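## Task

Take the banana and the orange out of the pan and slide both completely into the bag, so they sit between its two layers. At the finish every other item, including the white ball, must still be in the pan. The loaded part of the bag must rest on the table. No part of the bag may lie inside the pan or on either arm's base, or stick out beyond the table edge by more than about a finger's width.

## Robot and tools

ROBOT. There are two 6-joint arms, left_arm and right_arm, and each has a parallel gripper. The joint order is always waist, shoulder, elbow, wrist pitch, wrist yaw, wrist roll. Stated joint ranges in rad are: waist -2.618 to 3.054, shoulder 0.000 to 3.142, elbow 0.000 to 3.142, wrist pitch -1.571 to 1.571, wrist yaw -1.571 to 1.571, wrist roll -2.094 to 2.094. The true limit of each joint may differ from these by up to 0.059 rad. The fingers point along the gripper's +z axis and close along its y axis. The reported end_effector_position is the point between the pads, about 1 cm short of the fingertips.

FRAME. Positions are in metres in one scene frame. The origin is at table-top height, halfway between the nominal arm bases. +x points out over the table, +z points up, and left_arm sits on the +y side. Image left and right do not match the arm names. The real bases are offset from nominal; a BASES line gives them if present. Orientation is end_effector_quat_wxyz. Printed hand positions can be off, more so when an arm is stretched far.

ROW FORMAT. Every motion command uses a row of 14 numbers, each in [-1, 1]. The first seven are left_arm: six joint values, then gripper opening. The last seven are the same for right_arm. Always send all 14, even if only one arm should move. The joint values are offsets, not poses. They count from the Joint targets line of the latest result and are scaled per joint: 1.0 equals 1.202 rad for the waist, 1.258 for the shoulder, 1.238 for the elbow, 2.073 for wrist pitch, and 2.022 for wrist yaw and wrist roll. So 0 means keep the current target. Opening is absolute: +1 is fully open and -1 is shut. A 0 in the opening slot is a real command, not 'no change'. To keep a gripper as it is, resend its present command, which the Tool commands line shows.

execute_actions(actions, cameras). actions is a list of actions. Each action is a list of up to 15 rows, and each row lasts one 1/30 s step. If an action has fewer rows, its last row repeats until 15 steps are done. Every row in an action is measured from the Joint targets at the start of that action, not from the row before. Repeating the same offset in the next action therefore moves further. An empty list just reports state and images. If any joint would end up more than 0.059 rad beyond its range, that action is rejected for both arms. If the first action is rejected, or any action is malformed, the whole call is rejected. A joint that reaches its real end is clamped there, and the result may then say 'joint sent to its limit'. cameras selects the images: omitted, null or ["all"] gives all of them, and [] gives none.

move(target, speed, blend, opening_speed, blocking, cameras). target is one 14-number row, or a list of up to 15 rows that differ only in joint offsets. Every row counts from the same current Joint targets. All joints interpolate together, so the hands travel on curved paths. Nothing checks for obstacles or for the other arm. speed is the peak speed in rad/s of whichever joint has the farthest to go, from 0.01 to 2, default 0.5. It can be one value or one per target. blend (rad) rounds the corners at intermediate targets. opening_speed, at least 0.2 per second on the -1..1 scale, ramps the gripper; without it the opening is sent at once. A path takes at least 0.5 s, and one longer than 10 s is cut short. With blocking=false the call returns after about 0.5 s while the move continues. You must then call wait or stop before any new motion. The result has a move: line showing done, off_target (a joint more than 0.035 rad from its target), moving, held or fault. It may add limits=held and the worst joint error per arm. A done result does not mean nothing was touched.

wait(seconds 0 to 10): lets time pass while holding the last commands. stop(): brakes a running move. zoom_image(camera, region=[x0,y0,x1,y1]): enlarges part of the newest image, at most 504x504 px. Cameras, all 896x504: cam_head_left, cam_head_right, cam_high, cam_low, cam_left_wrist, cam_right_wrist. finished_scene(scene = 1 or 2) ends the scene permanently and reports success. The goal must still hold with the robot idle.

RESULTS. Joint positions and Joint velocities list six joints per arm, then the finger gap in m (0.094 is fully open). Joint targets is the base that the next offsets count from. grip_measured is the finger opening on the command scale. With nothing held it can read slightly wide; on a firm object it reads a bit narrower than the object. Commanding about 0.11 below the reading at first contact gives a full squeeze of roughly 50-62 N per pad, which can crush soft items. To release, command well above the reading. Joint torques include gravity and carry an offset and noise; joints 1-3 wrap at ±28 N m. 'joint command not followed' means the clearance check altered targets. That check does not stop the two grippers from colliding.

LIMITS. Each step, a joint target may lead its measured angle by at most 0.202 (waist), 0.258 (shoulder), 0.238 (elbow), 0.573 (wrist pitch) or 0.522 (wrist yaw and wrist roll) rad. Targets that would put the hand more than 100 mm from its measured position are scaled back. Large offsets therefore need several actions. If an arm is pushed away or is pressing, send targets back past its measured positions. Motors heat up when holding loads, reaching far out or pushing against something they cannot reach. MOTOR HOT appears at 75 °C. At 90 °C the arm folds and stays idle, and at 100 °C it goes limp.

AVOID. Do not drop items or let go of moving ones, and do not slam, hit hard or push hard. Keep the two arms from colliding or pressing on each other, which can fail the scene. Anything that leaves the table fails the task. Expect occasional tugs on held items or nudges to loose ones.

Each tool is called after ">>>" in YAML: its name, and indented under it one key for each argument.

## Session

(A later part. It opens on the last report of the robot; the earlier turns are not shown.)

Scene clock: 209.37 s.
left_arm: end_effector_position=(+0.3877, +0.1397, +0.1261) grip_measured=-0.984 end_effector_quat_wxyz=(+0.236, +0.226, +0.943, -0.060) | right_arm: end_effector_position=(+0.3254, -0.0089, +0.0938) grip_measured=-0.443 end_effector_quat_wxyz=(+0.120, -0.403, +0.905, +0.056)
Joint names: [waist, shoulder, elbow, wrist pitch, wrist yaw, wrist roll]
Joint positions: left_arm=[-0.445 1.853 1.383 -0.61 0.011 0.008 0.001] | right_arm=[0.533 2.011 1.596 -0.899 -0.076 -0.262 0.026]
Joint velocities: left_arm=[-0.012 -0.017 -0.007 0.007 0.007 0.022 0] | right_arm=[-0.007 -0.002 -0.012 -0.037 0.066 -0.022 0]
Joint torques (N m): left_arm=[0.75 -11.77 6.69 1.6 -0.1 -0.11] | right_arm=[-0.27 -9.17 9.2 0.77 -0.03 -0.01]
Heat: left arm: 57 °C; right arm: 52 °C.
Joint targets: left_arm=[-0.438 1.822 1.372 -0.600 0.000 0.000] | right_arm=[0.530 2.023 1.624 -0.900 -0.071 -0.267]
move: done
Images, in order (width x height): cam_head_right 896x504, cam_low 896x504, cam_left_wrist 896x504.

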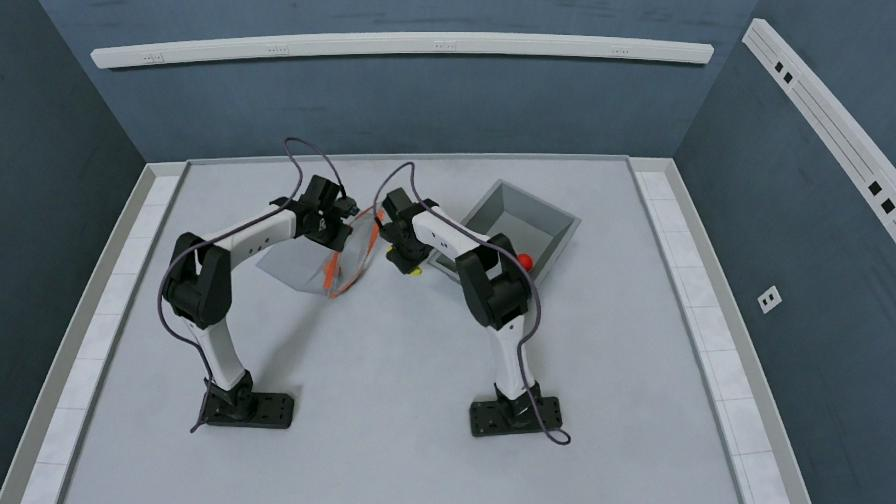

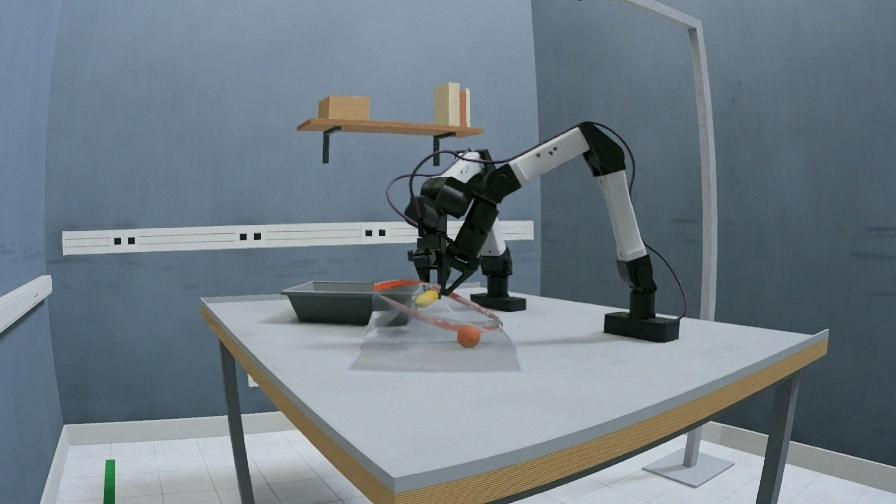

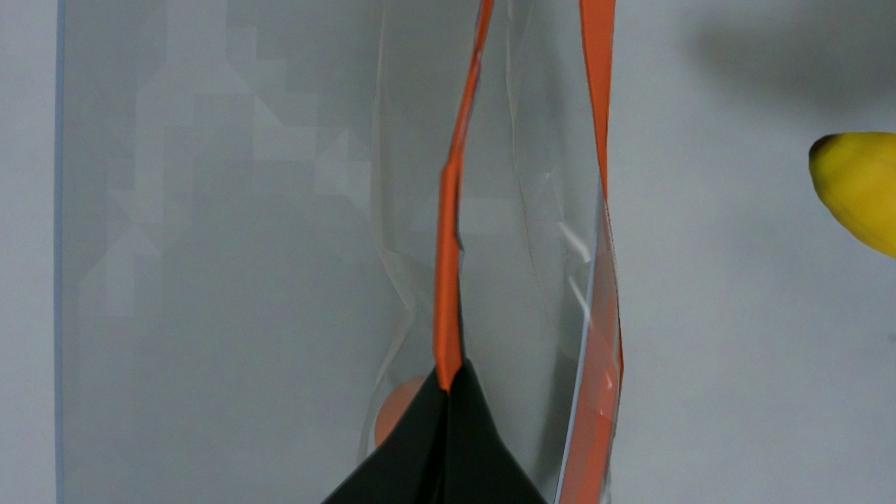

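>>> move:
  target:
    - [0,0,0,0,0,0,-1,-0.0075,0.005,-0.118,0.165,-0.0455,-0.023,-0.65]
    - [0,0,0,0,0,0,-1,-0.0129,0.1,-0.019,0.208,-0.0767,-0.04,-0.65]
  speed: 0.3
  blend: 0.03
  cameras: ["cam_low", "cam_left_wrist", "cam_right_wrist", "cam_head_right"]

>>> zoom_image:
  camera: "cam_low"
  region: [330, 230, 540, 390]

Scene clock: 213.00 s.
left_arm: end_effector_position=(+0.3879, +0.1396, +0.1262) grip_measured=-0.984 end_effector_quat_wxyz=(+0.236, +0.226, +0.943, -0.060) | right_arm: end_effector_position=(+0.3815, +0.0479, +0.0688) grip_measured=-0.443 end_effector_quat_wxyz=(+0.242, -0.441, +0.854, +0.131)
Joint names: [waist, shoulder, elbow, wrist pitch, wrist yaw, wrist roll]
Joint positions: left_arm=[-0.445 1.853 1.383 -0.609 0.011 0.008 0.001] | right_arm=[0.522 2.137 1.572 -0.488 -0.216 -0.342 0.026]
Joint velocities: left_arm=[0.002 0.037 -0.017 -0.007 0.037 -0.066 0] | right_arm=[0.022 0.007 0.002 0.051 -0.051 -0.037 0.001]
Joint torques (N m): left_arm=[0.76 -11.73 6.67 1.6 -0.08 -0.11] | right_arm=[-0.73 -10.32 9.39 1.4 -0.19 -0.03]
Heat: left arm: 55 °C; right arm: 51 °C.
Joint targets: left_arm=[-0.438 1.822 1.372 -0.600 0.000 0.000] | right_arm=[0.515 2.148 1.601 -0.469 -0.226 -0.348]
move: done
Images, in order (width x height): cam_head_right 896x504, cam_low 896x504, cam_left_wrist 896x504, cam_right_wrist 896x504.

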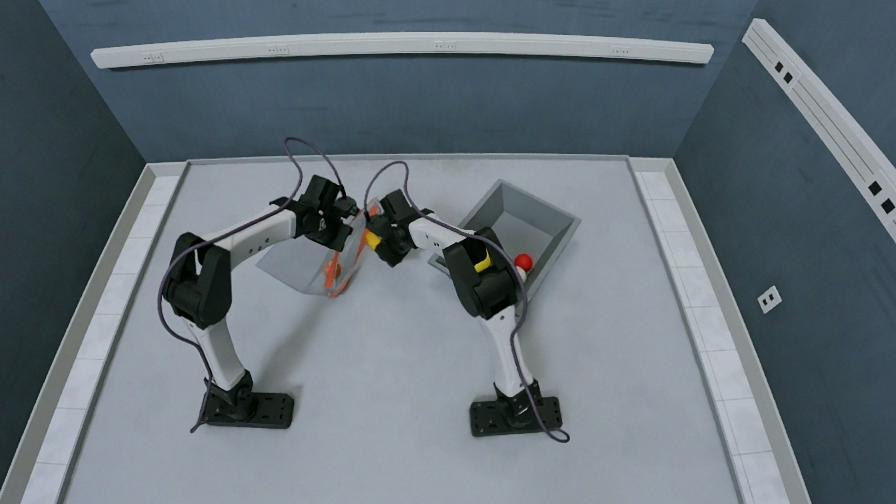

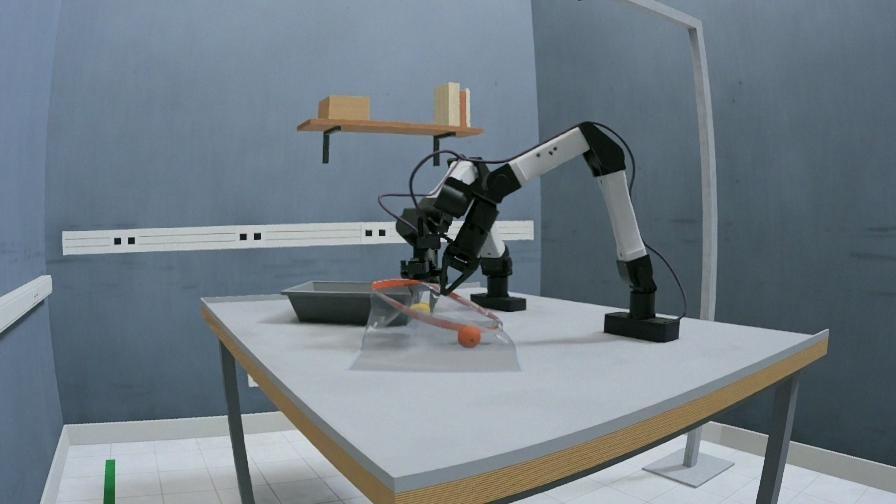

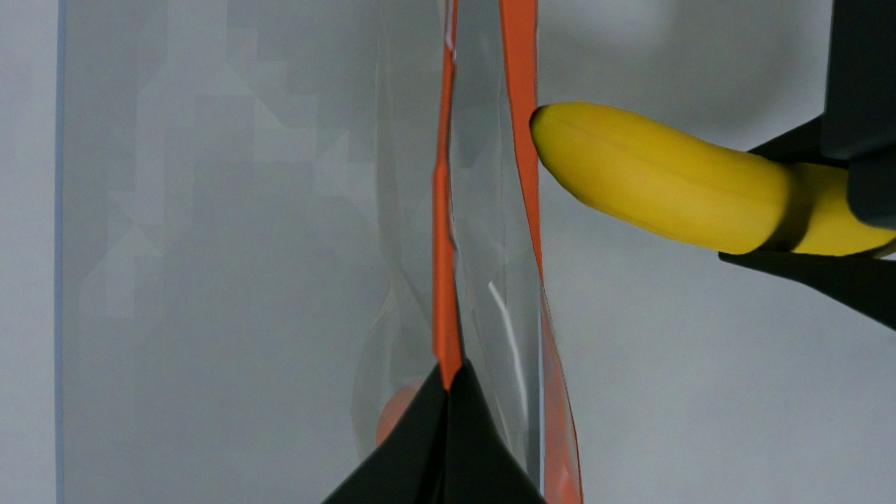

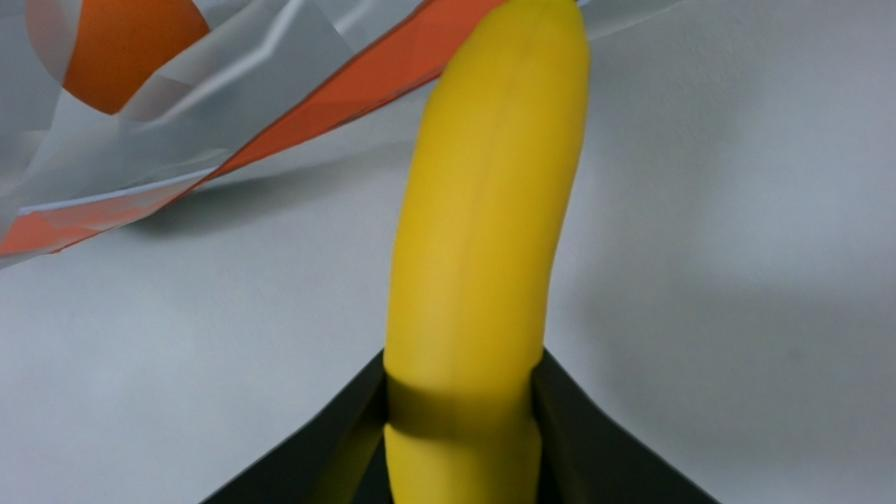

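Scaled by 2.400 from the camera's 896x504 image, which has a finer 1280x720 frame.

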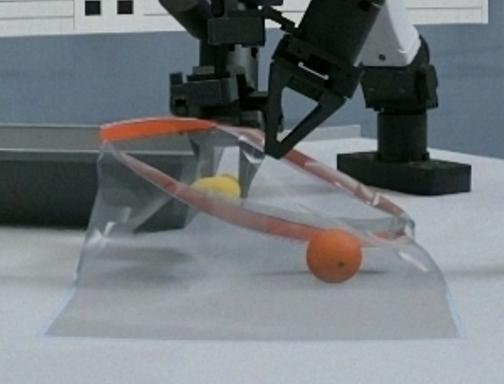

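>>> move:
  target: [0,0,0,0,0,0,-1,-0.024,-0.205,-0.162,-0.077,-0.0134,-0.08,-0.65]
  speed: 0.3
  cameras: ["cam_low", "cam_left_wrist", "cam_right_wrist"]

>>> zoom_image:
  camera: "cam_low"
  region: [330, 230, 540, 390]

Scene clock: 215.83 s.
left_arm: end_effector_position=(+0.3879, +0.1396, +0.1262) grip_measured=-0.984 end_effector_quat_wxyz=(+0.236, +0.226, +0.943, -0.060) | right_arm: end_effector_position=(+0.3286, +0.0052, +0.0906) grip_measured=-0.443 end_effector_quat_wxyz=(+0.202, -0.500, +0.834, +0.121)
Joint names: [waist, shoulder, elbow, wrist pitch, wrist yaw, wrist roll]
Joint positions: left_arm=[-0.445 1.853 1.383 -0.609 0.011 0.008 0.001] | right_arm=[0.493 1.934 1.404 -0.629 -0.244 -0.503 0.026]
Joint velocities: left_arm=[-0.007 -0.022 -0.007 -0.007 0.051 -0.095 0] | right_arm=[-0.007 0.002 -0.027 -0.022 -0.11 -0.022 0]
Joint torques (N m): left_arm=[0.75 -11.77 6.74 1.58 -0.09 -0.12] | right_arm=[-0.5 -13.46 6.19 1.05 -0.26 -0.05]
Heat: left arm: 54 °C; right arm: 51 °C.
Joint targets: left_arm=[-0.438 1.822 1.372 -0.600 0.000 0.000] | right_arm=[0.486 1.891 1.400 -0.629 -0.253 -0.509]
move: off_target (right_arm); right_arm: the shoulder is farthest, 0.044 rad from its target
Images, in order (width x height): cam_low 896x504, cam_left_wrist 896x504, cam_right_wrist 896x504.

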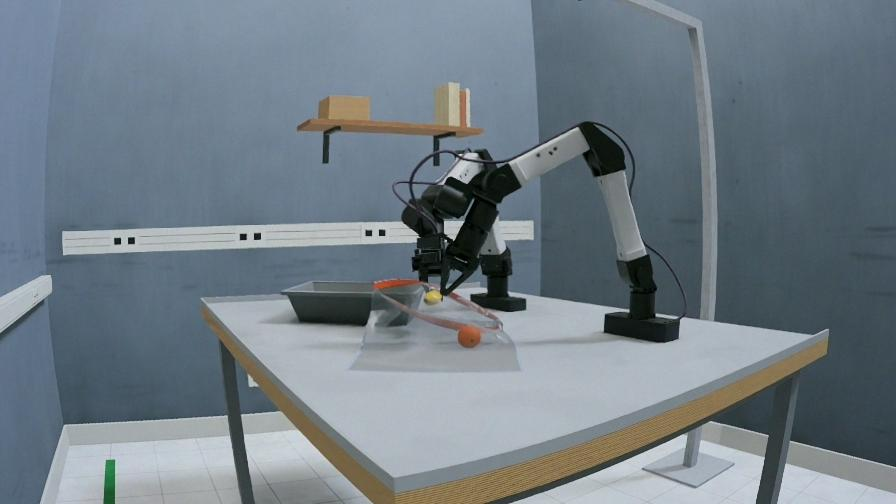

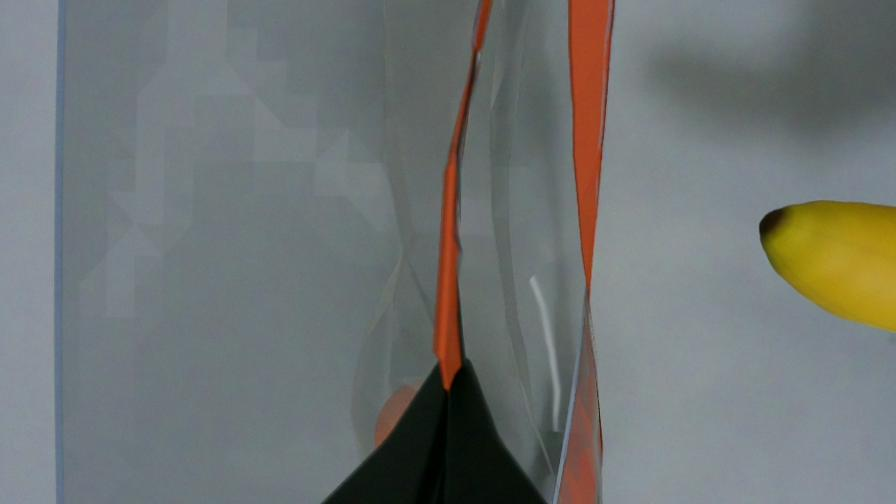

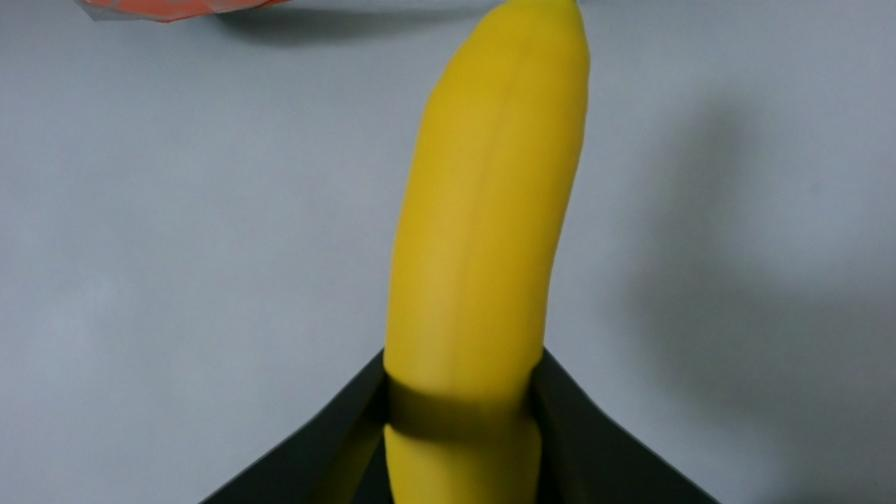

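Scaled by 2.400 from the camera's 896x504 image, which has a finer 1280x720 frame.

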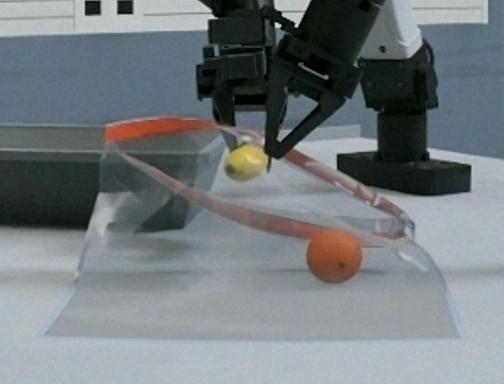

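>>> move:
  target: [0,0,0,0,0,0,-1,0.0225,0.132,0.105,0.053,-0.018,0.025,-0.65]
  speed: 0.25
  cameras: ["cam_low", "cam_left_wrist"]

>>> zoom_image:
  camera: "cam_low"
  region: [330, 230, 540, 390]

Scene clock: 217.93 s.
left_arm: end_effector_position=(+0.3879, +0.1396, +0.1262) grip_measured=-0.984 end_effector_quat_wxyz=(+0.236, +0.226, +0.943, -0.060) | right_arm: end_effector_position=(+0.3569, +0.0368, +0.0834) grip_measured=-0.443 end_effector_quat_wxyz=(+0.233, -0.492, +0.826, +0.144)
Joint names: [waist, shoulder, elbow, wrist pitch, wrist yaw, wrist roll]
Joint positions: left_arm=[-0.445 1.853 1.383 -0.609 0.011 0.008 0.001] | right_arm=[0.507 2.046 1.499 -0.538 -0.28 -0.465 0.026]
Joint velocities: left_arm=[0.002 0.017 0.002 0.022 0.022 -0.037 -0.001] | right_arm=[-0.022 -0.007 -0.002 0.007 -0.022 0.066 -0.001]
Joint torques (N m): left_arm=[0.7 -11.73 6.69 1.59 -0.07 -0.12] | right_arm=[0.68 -9.74 9.63 1.36 -0.31 0.09]
Heat: left arm: 54 °C; right arm: 51 °C.
Joint targets: left_arm=[-0.438 1.822 1.372 -0.600 0.000 0.000] | right_arm=[0.513 2.056 1.530 -0.519 -0.289 -0.459]
move: done
Images, in order (width x height): cam_low 896x504, cam_left_wrist 896x504.

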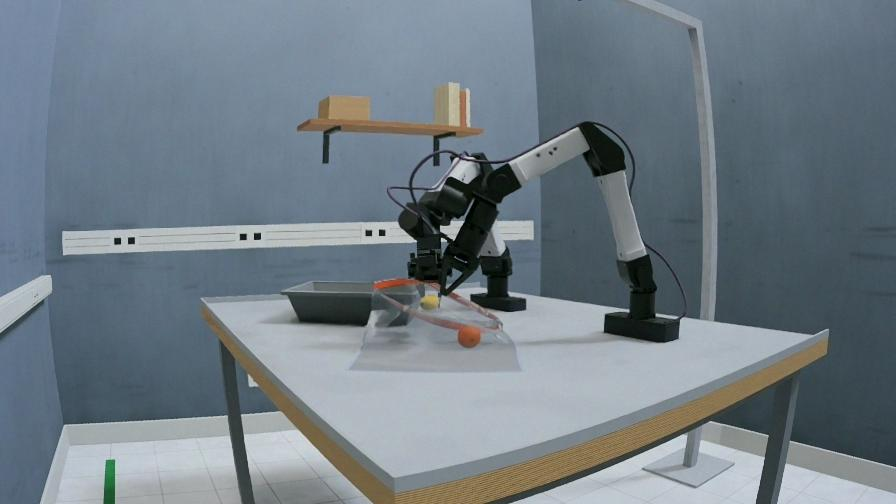

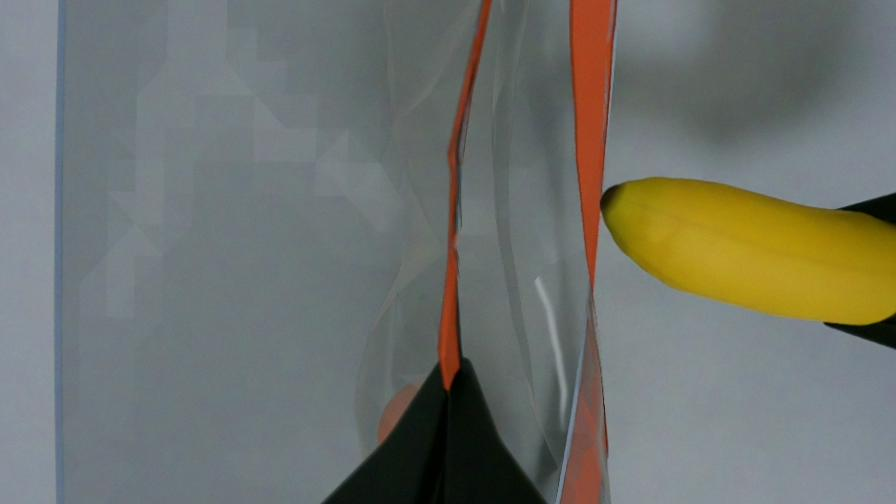

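Scaled by 2.400 from the camera's 896x504 image, which has a finer 1280x720 frame.

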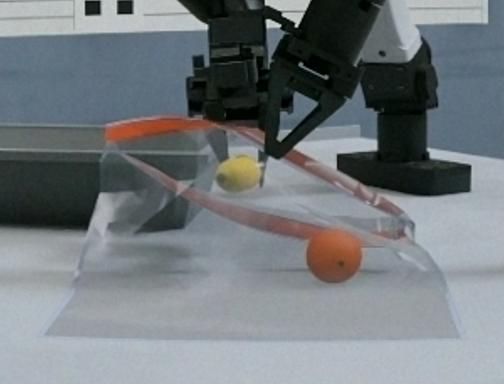

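>>> move:
  target:
    - [0,0,0,0,0,0,-1,0.0085,0.06,0.11,0.018,-0.005,0.01,-0.65]
    - [0,0,0,0,0,0,-1,0.0175,0.147,0.173,0.035,-0.0094,0.019,-0.65]
  speed: 0.25
  blend: 0.02
  cameras: ["cam_low", "cam_left_wrist", "cam_right_wrist"]

>>> zoom_image:
  camera: "cam_low"
  region: [330, 230, 540, 390]

Scene clock: 234.70 s.
left_arm: end_effector_position=(+0.3879, +0.1396, +0.1262) grip_measured=-0.984 end_effector_quat_wxyz=(+0.236, +0.226, +0.943, -0.060) | right_arm: end_effector_position=(+0.4033, +0.0814, +0.0778) grip_measured=-0.443 end_effector_quat_wxyz=(+0.276, -0.486, +0.813, +0.161)
Joint names: [waist, shoulder, elbow, wrist pitch, wrist yaw, wrist roll]
Joint positions: left_arm=[-0.445 1.853 1.383 -0.609 0.011 0.008 0.001] | right_arm=[0.527 2.232 1.715 -0.466 -0.299 -0.426 0.026]
Joint velocities: left_arm=[-0.017 -0.002 -0.007 -0.051 -0.037 -0.051 0] | right_arm=[0.022 0.002 -0.002 -0.066 -0.037 0.037 -0.001]
Joint torques (N m): left_arm=[0.77 -11.77 6.71 1.58 -0.09 -0.12] | right_arm=[0.81 -11.36 9.66 1.49 -0.3 0.1]
Heat: left arm: 50 °C; right arm: 48 °C.
Joint targets: left_arm=[-0.438 1.822 1.372 -0.600 0.000 0.000] | right_arm=[0.534 2.241 1.744 -0.446 -0.308 -0.421]
move: done
Images, in order (width x height): cam_low 896x504, cam_left_wrist 896x504, cam_right_wrist 896x504.

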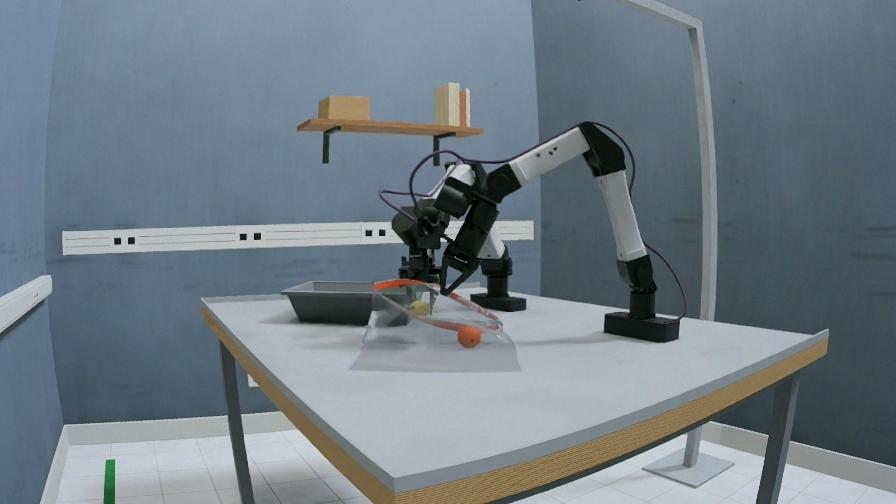

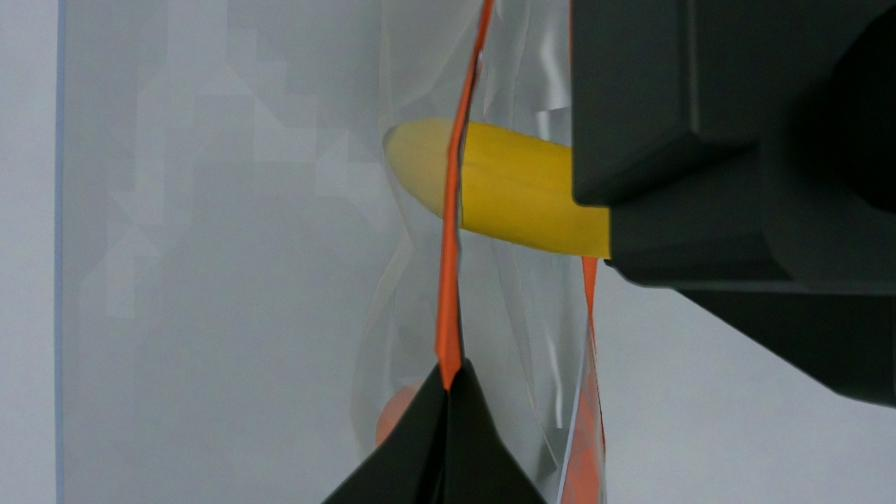

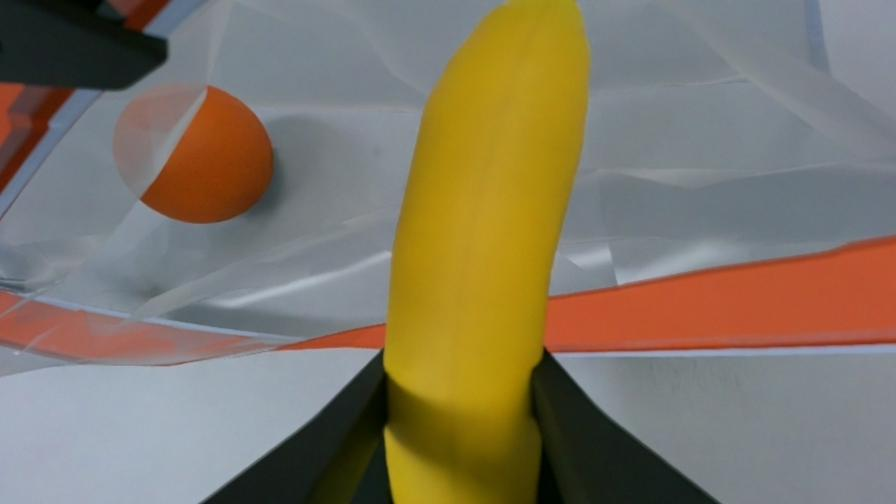

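Scaled by 2.400 from the camera's 896x504 image, which has a finer 1280x720 frame.

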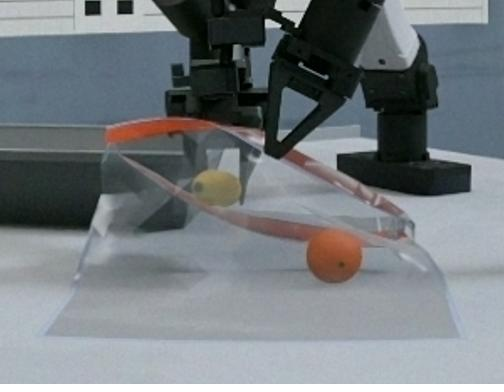

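>>> move:
  target:
    - [0,0,0,0,0,0,-1,0.002,0.045,0.1,-0.008,0.002,0.01,-0.65]
    - [0,0,0,0,0,0,-1,0.005,0.122,0.178,-0.016,0.005,0.023,-0.65]
  speed: 0.25
  blend: 0.02
  cameras: ["cam_low", "cam_left_wrist", "cam_right_wrist"]

>>> zoom_image:
  camera: "cam_low"
  region: [330, 230, 540, 390]

Scene clock: 237.13 s.
left_arm: end_effector_position=(+0.3887, +0.1392, +0.1268) grip_measured=-0.984 end_effector_quat_wxyz=(+0.238, +0.226, +0.943, -0.060) | right_arm: end_effector_position=(+0.4381, +0.1071, +0.0741) grip_measured=-0.443 end_effector_quat_wxyz=(+0.295, -0.469, +0.815, +0.170)
Joint names: [waist, shoulder, elbow, wrist pitch, wrist yaw, wrist roll]
Joint positions: left_arm=[-0.445 1.852 1.383 -0.605 0.011 0.007 0.001] | right_arm=[0.533 2.384 1.935 -0.484 -0.299 -0.38 0.026]
Joint velocities: left_arm=[0.007 -0.012 0.007 -0.022 -0.037 0.022 0] | right_arm=[-0.007 -0.012 0.007 0.007 0.051 -0.051 0.001]
Joint torques (N m): left_arm=[0.79 -11.73 6.68 1.55 -0.09 -0.11] | right_arm=[0.65 -12.36 9.87 1.42 -0.15 0.09]
Heat: left arm: 50 °C; right arm: 49 °C.
Joint targets: left_arm=[-0.438 1.822 1.372 -0.599 0.000 0.000] | right_arm=[0.540 2.395 1.965 -0.479 -0.298 -0.374]
move: done
Images, in order (width x height): cam_low 896x504, cam_left_wrist 896x504, cam_right_wrist 896x504.

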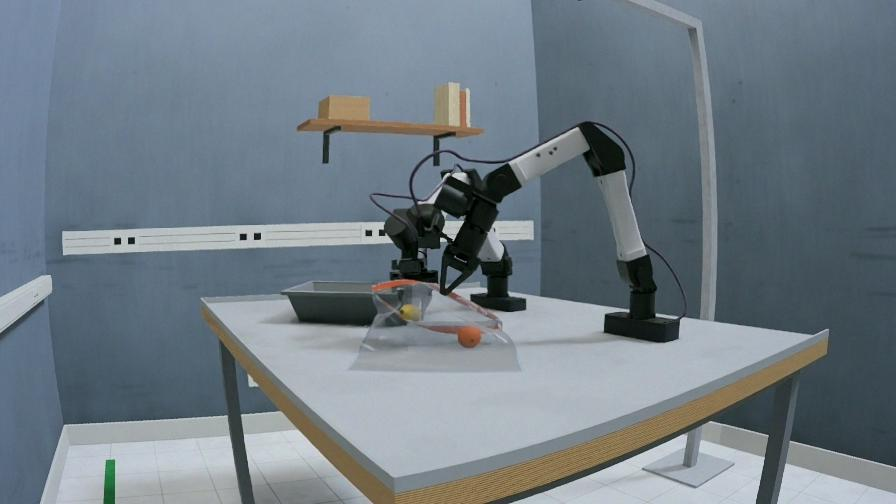

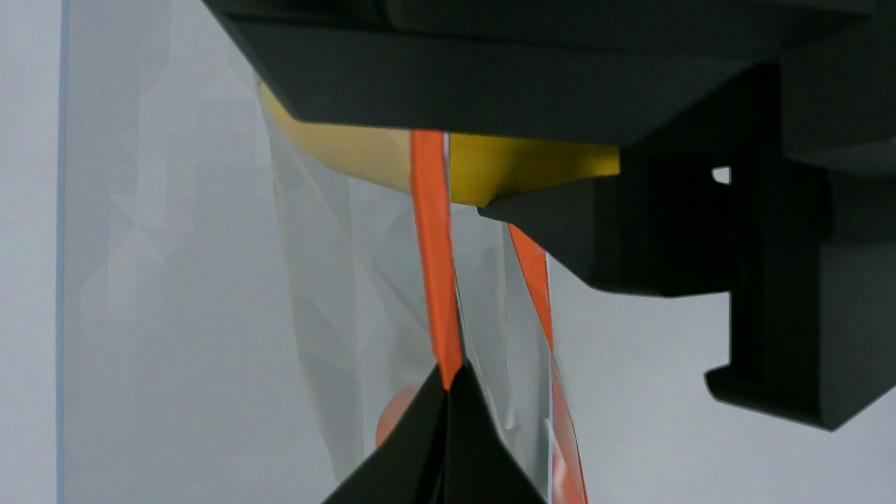

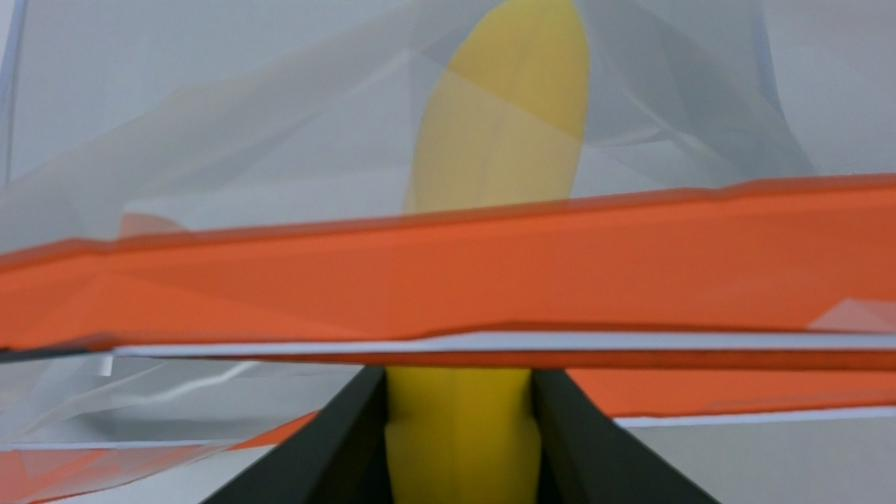

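Scaled by 2.400 from the camera's 896x504 image, which has a finer 1280x720 frame.

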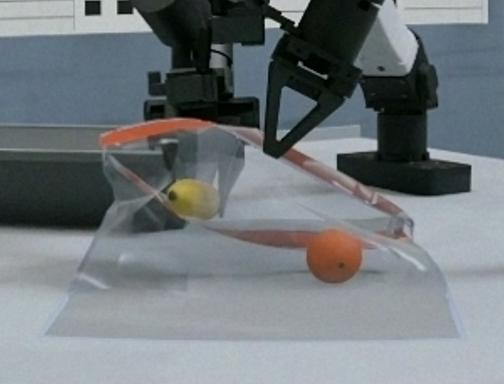

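>>> move:
  target:
    - [0,0,0,0,0,0,-1,0.0075,0.099,0.125,-0.0116,0.012,0.017,-0.65]
  speed: 0.25
  cameras: ["cam_low", "cam_left_wrist", "cam_right_wrist"]

>>> zoom_image:
  camera: "cam_low"
  region: [330, 230, 540, 390]

Scene clock: 238.70 s.
left_arm: end_effector_position=(+0.3887, +0.1392, +0.1268) grip_measured=-0.984 end_effector_quat_wxyz=(+0.238, +0.226, +0.943, -0.060) | right_arm: end_effector_position=(+0.4575, +0.1221, +0.0588) grip_measured=-0.443 end_effector_quat_wxyz=(+0.298, -0.456, +0.821, +0.167)
Joint names: [waist, shoulder, elbow, wrist pitch, wrist yaw, wrist roll]
Joint positions: left_arm=[-0.445 1.852 1.383 -0.605 0.011 0.007 0.001] | right_arm=[0.541 2.505 2.089 -0.506 -0.28 -0.346 0.026]
Joint velocities: left_arm=[0.002 -0.012 0.002 -0.125 0.095 0.037 0.001] | right_arm=[-0.002 0.017 0.002 0.037 -0.051 -0.007 -0.001]
Joint torques (N m): left_arm=[0.72 -11.73 6.72 1.56 -0.09 -0.11] | right_arm=[0.7 -12.7 9.94 1.38 -0.05 0.07]
Heat: left arm: 50 °C; right arm: 49 °C.
Joint targets: left_arm=[-0.438 1.822 1.372 -0.599 0.000 0.000] | right_arm=[0.549 2.519 2.119 -0.504 -0.274 -0.340]
move: done
Images, in order (width x height): cam_low 896x504, cam_left_wrist 896x504, cam_right_wrist 896x504.

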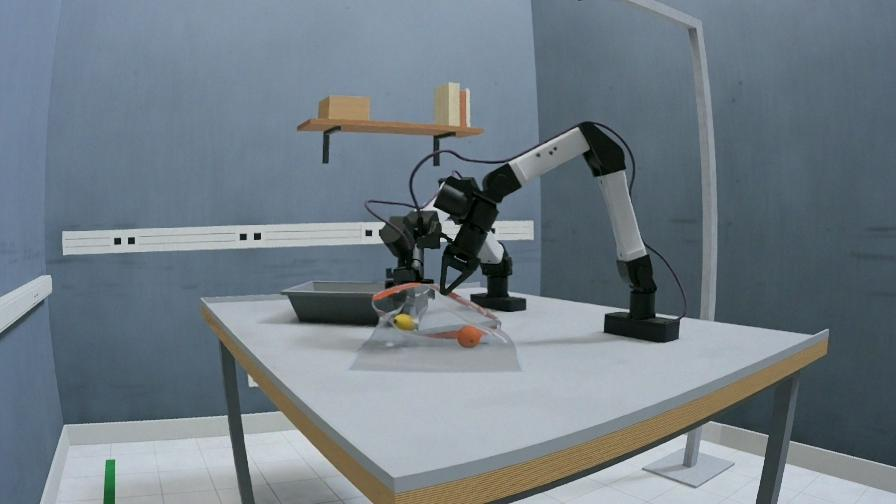

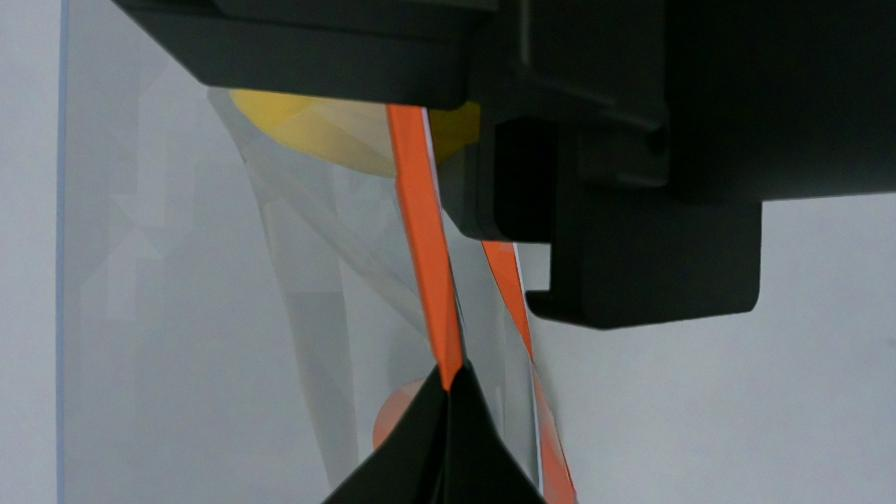

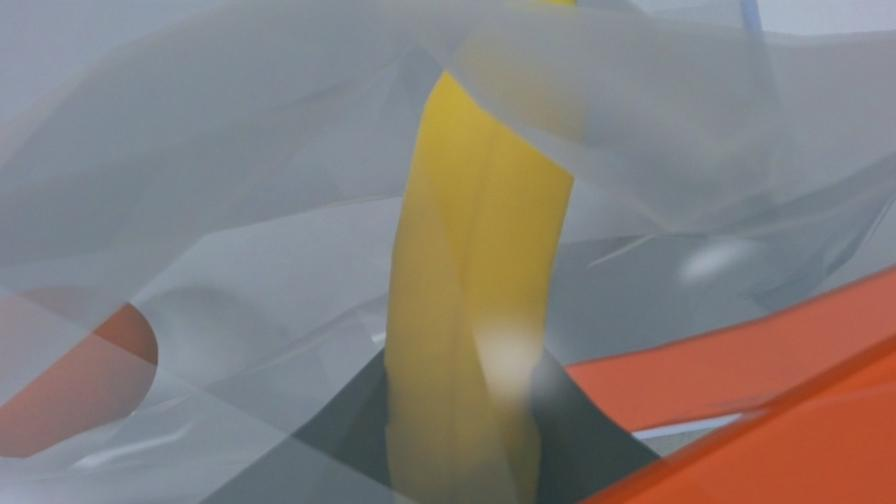

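Scaled by 2.400 from the camera's 896x504 image, which has a finer 1280x720 frame.

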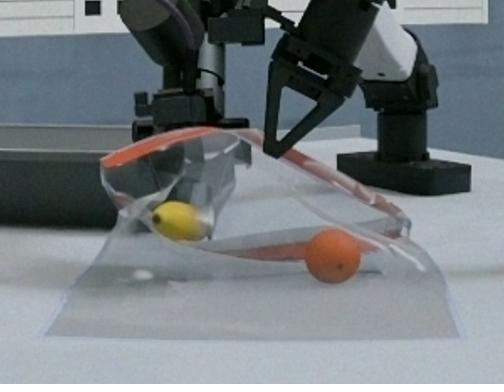

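>>> move:
  target: [0,0,0,0,0,0,-1,-0.002,-0.035,0.0735,-0.072,0.006,-0.005,-0.65]
  speed: 0.2
  cameras: ["cam_low", "cam_left_wrist", "cam_right_wrist"]

>>> zoom_image:
  camera: "cam_low"
  region: [330, 230, 540, 390]

Scene clock: 241.30 s.
left_arm: end_effector_position=(+0.3887, +0.1392, +0.1268) grip_measured=-0.984 end_effector_quat_wxyz=(+0.238, +0.226, +0.943, -0.060) | right_arm: end_effector_position=(+0.4521, +0.1160, +0.0732) grip_measured=-0.443 end_effector_quat_wxyz=(+0.272, -0.455, +0.833, +0.159)
Joint names: [waist, shoulder, elbow, wrist pitch, wrist yaw, wrist roll]
Joint positions: left_arm=[-0.445 1.852 1.383 -0.605 0.011 0.007 0.001] | right_arm=[0.541 2.505 2.181 -0.656 -0.267 -0.345 0.026]
Joint velocities: left_arm=[-0.017 0.017 -0.007 0.022 -0.11 0.022 0.001] | right_arm=[-0.007 -0.012 0.007 -0.11 -0.007 0.007 -0.001]
Joint torques (N m): left_arm=[0.77 -11.71 6.67 1.54 -0.09 -0.11] | right_arm=[0.51 -16.65 9.85 1.37 -0.13 -0.01]
Heat: left arm: 50 °C; right arm: 50 °C.
Joint targets: left_arm=[-0.438 1.822 1.372 -0.599 0.000 0.000] | right_arm=[0.547 2.475 2.210 -0.653 -0.262 -0.350]
move: done
Images, in order (width x height): cam_low 896x504, cam_left_wrist 896x504, cam_right_wrist 896x504.

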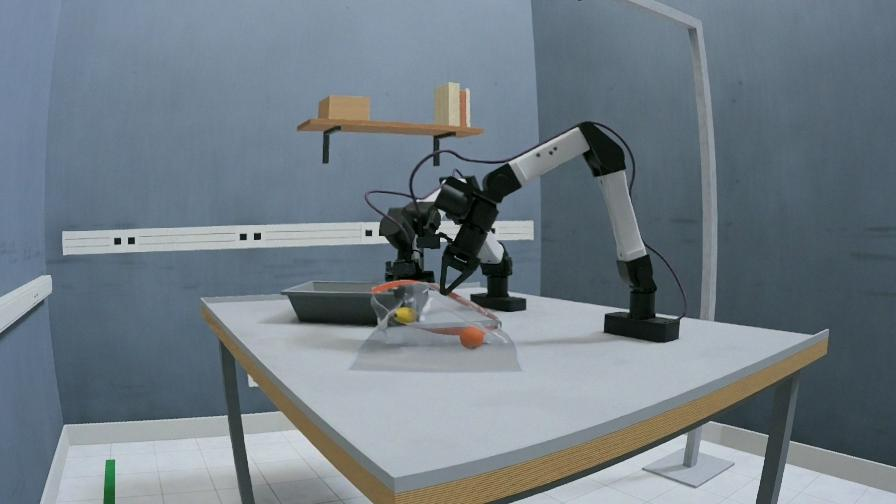

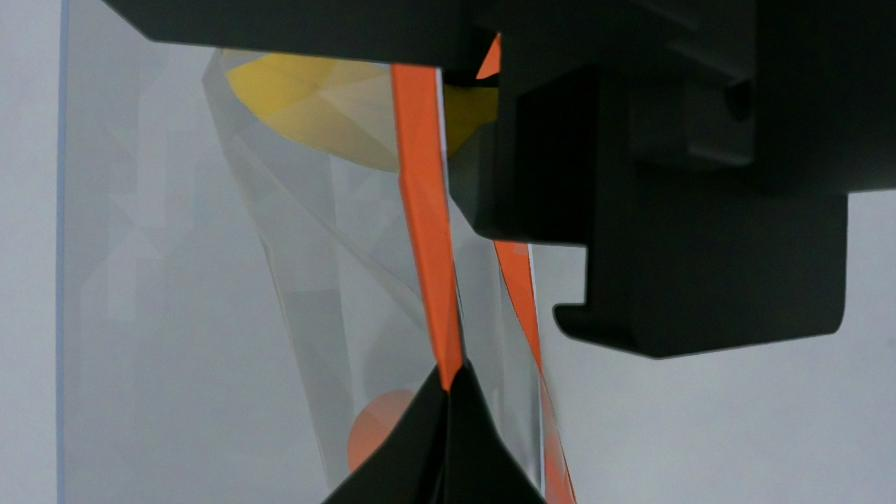

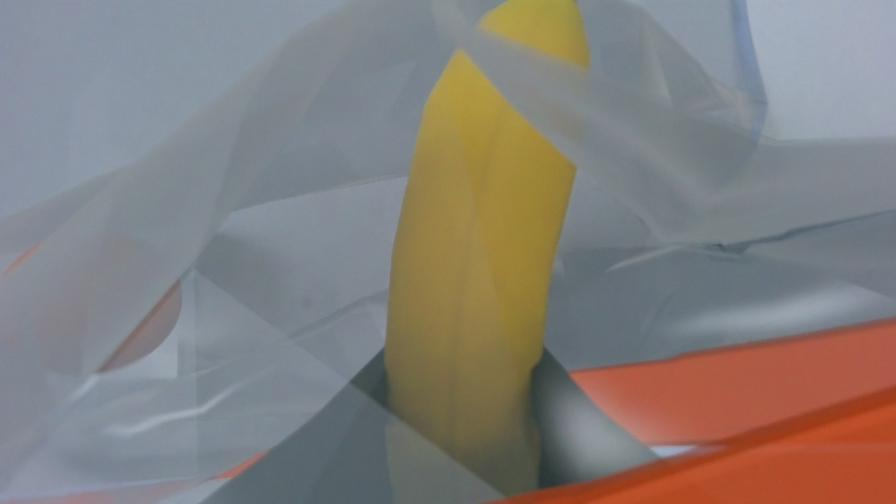

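Scaled by 2.400 from the camera's 896x504 image, which has a finer 1280x720 frame.

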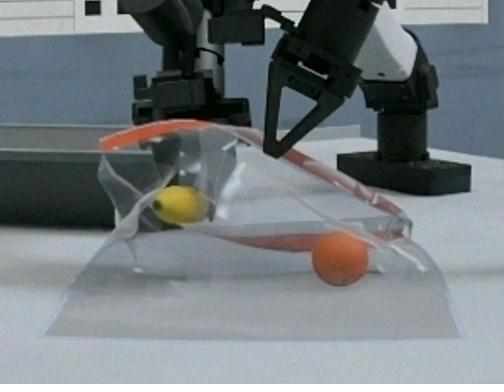

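>>> move:
  target: [0,0,0,0,0,0,-1,0.0025,0.087,-0.016,0.0405,0.006,-0.001,-0.65]
  speed: 0.2
  cameras: ["cam_low", "cam_left_wrist", "cam_right_wrist"]

>>> zoom_image:
  camera: "cam_low"
  region: [330, 230, 540, 390]

Scene clock: 244.30 s.
left_arm: end_effector_position=(+0.3887, +0.1392, +0.1268) grip_measured=-0.984 end_effector_quat_wxyz=(+0.238, +0.226, +0.943, -0.060) | right_arm: end_effector_position=(+0.4600, +0.1187, +0.0385) grip_measured=-0.443 end_effector_quat_wxyz=(+0.272, -0.454, +0.834, +0.153)
Joint names: [waist, shoulder, elbow, wrist pitch, wrist yaw, wrist roll]
Joint positions: left_arm=[-0.445 1.852 1.383 -0.605 0.011 0.007 0.001] | right_arm=[0.541 2.577 2.181 -0.587 -0.255 -0.346 0.026]
Joint velocities: left_arm=[-0.012 -0.017 0.007 0.022 -0.022 -0.022 0] | right_arm=[-0.017 -0.002 -0.002 0.007 0.081 0.007 -0.001]
Joint torques (N m): left_arm=[0.75 -11.73 6.72 1.55 -0.09 -0.11] | right_arm=[0.77 -13.7 7.92 1.45 -0.1 -0.02]
Heat: left arm: 50 °C; right arm: 50 °C.
Joint targets: left_arm=[-0.438 1.822 1.372 -0.599 0.000 0.000] | right_arm=[0.550 2.585 2.190 -0.569 -0.249 -0.352]
move: done
Images, in order (width x height): cam_low 896x504, cam_left_wrist 896x504, cam_right_wrist 896x504.

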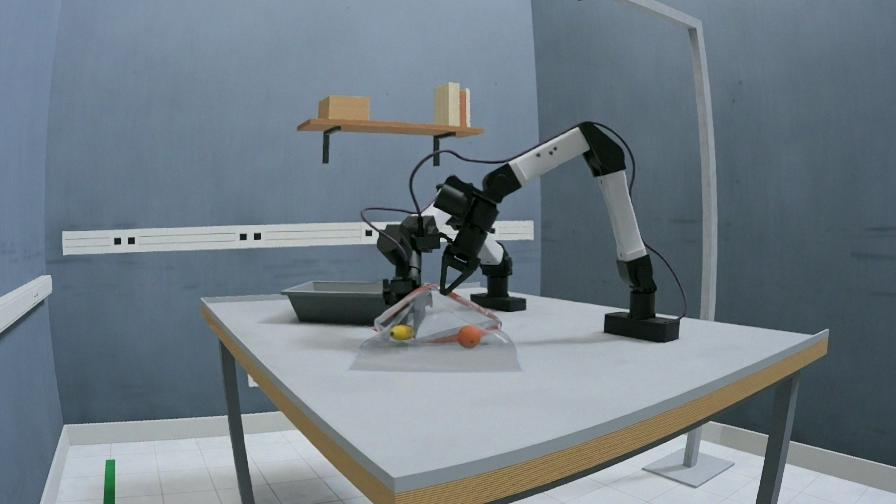

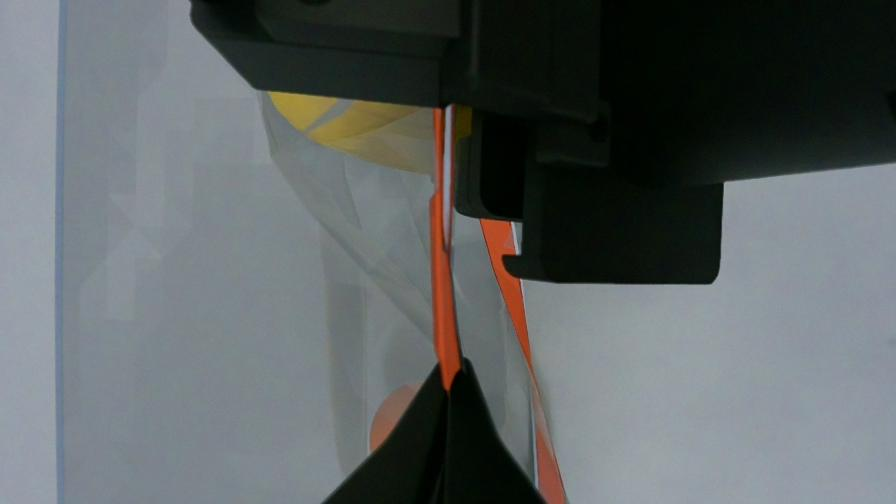

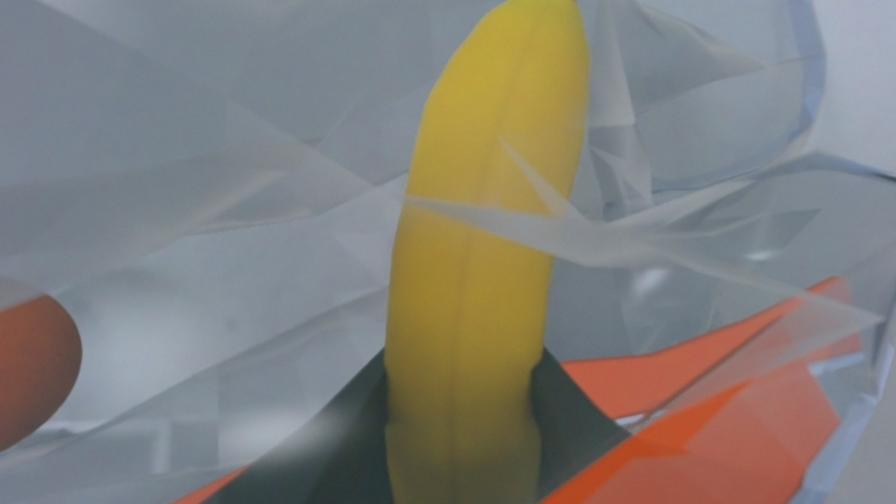

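Scaled by 2.400 from the camera's 896x504 image, which has a finer 1280x720 frame.

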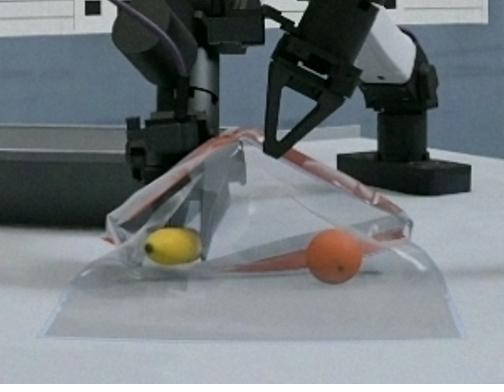

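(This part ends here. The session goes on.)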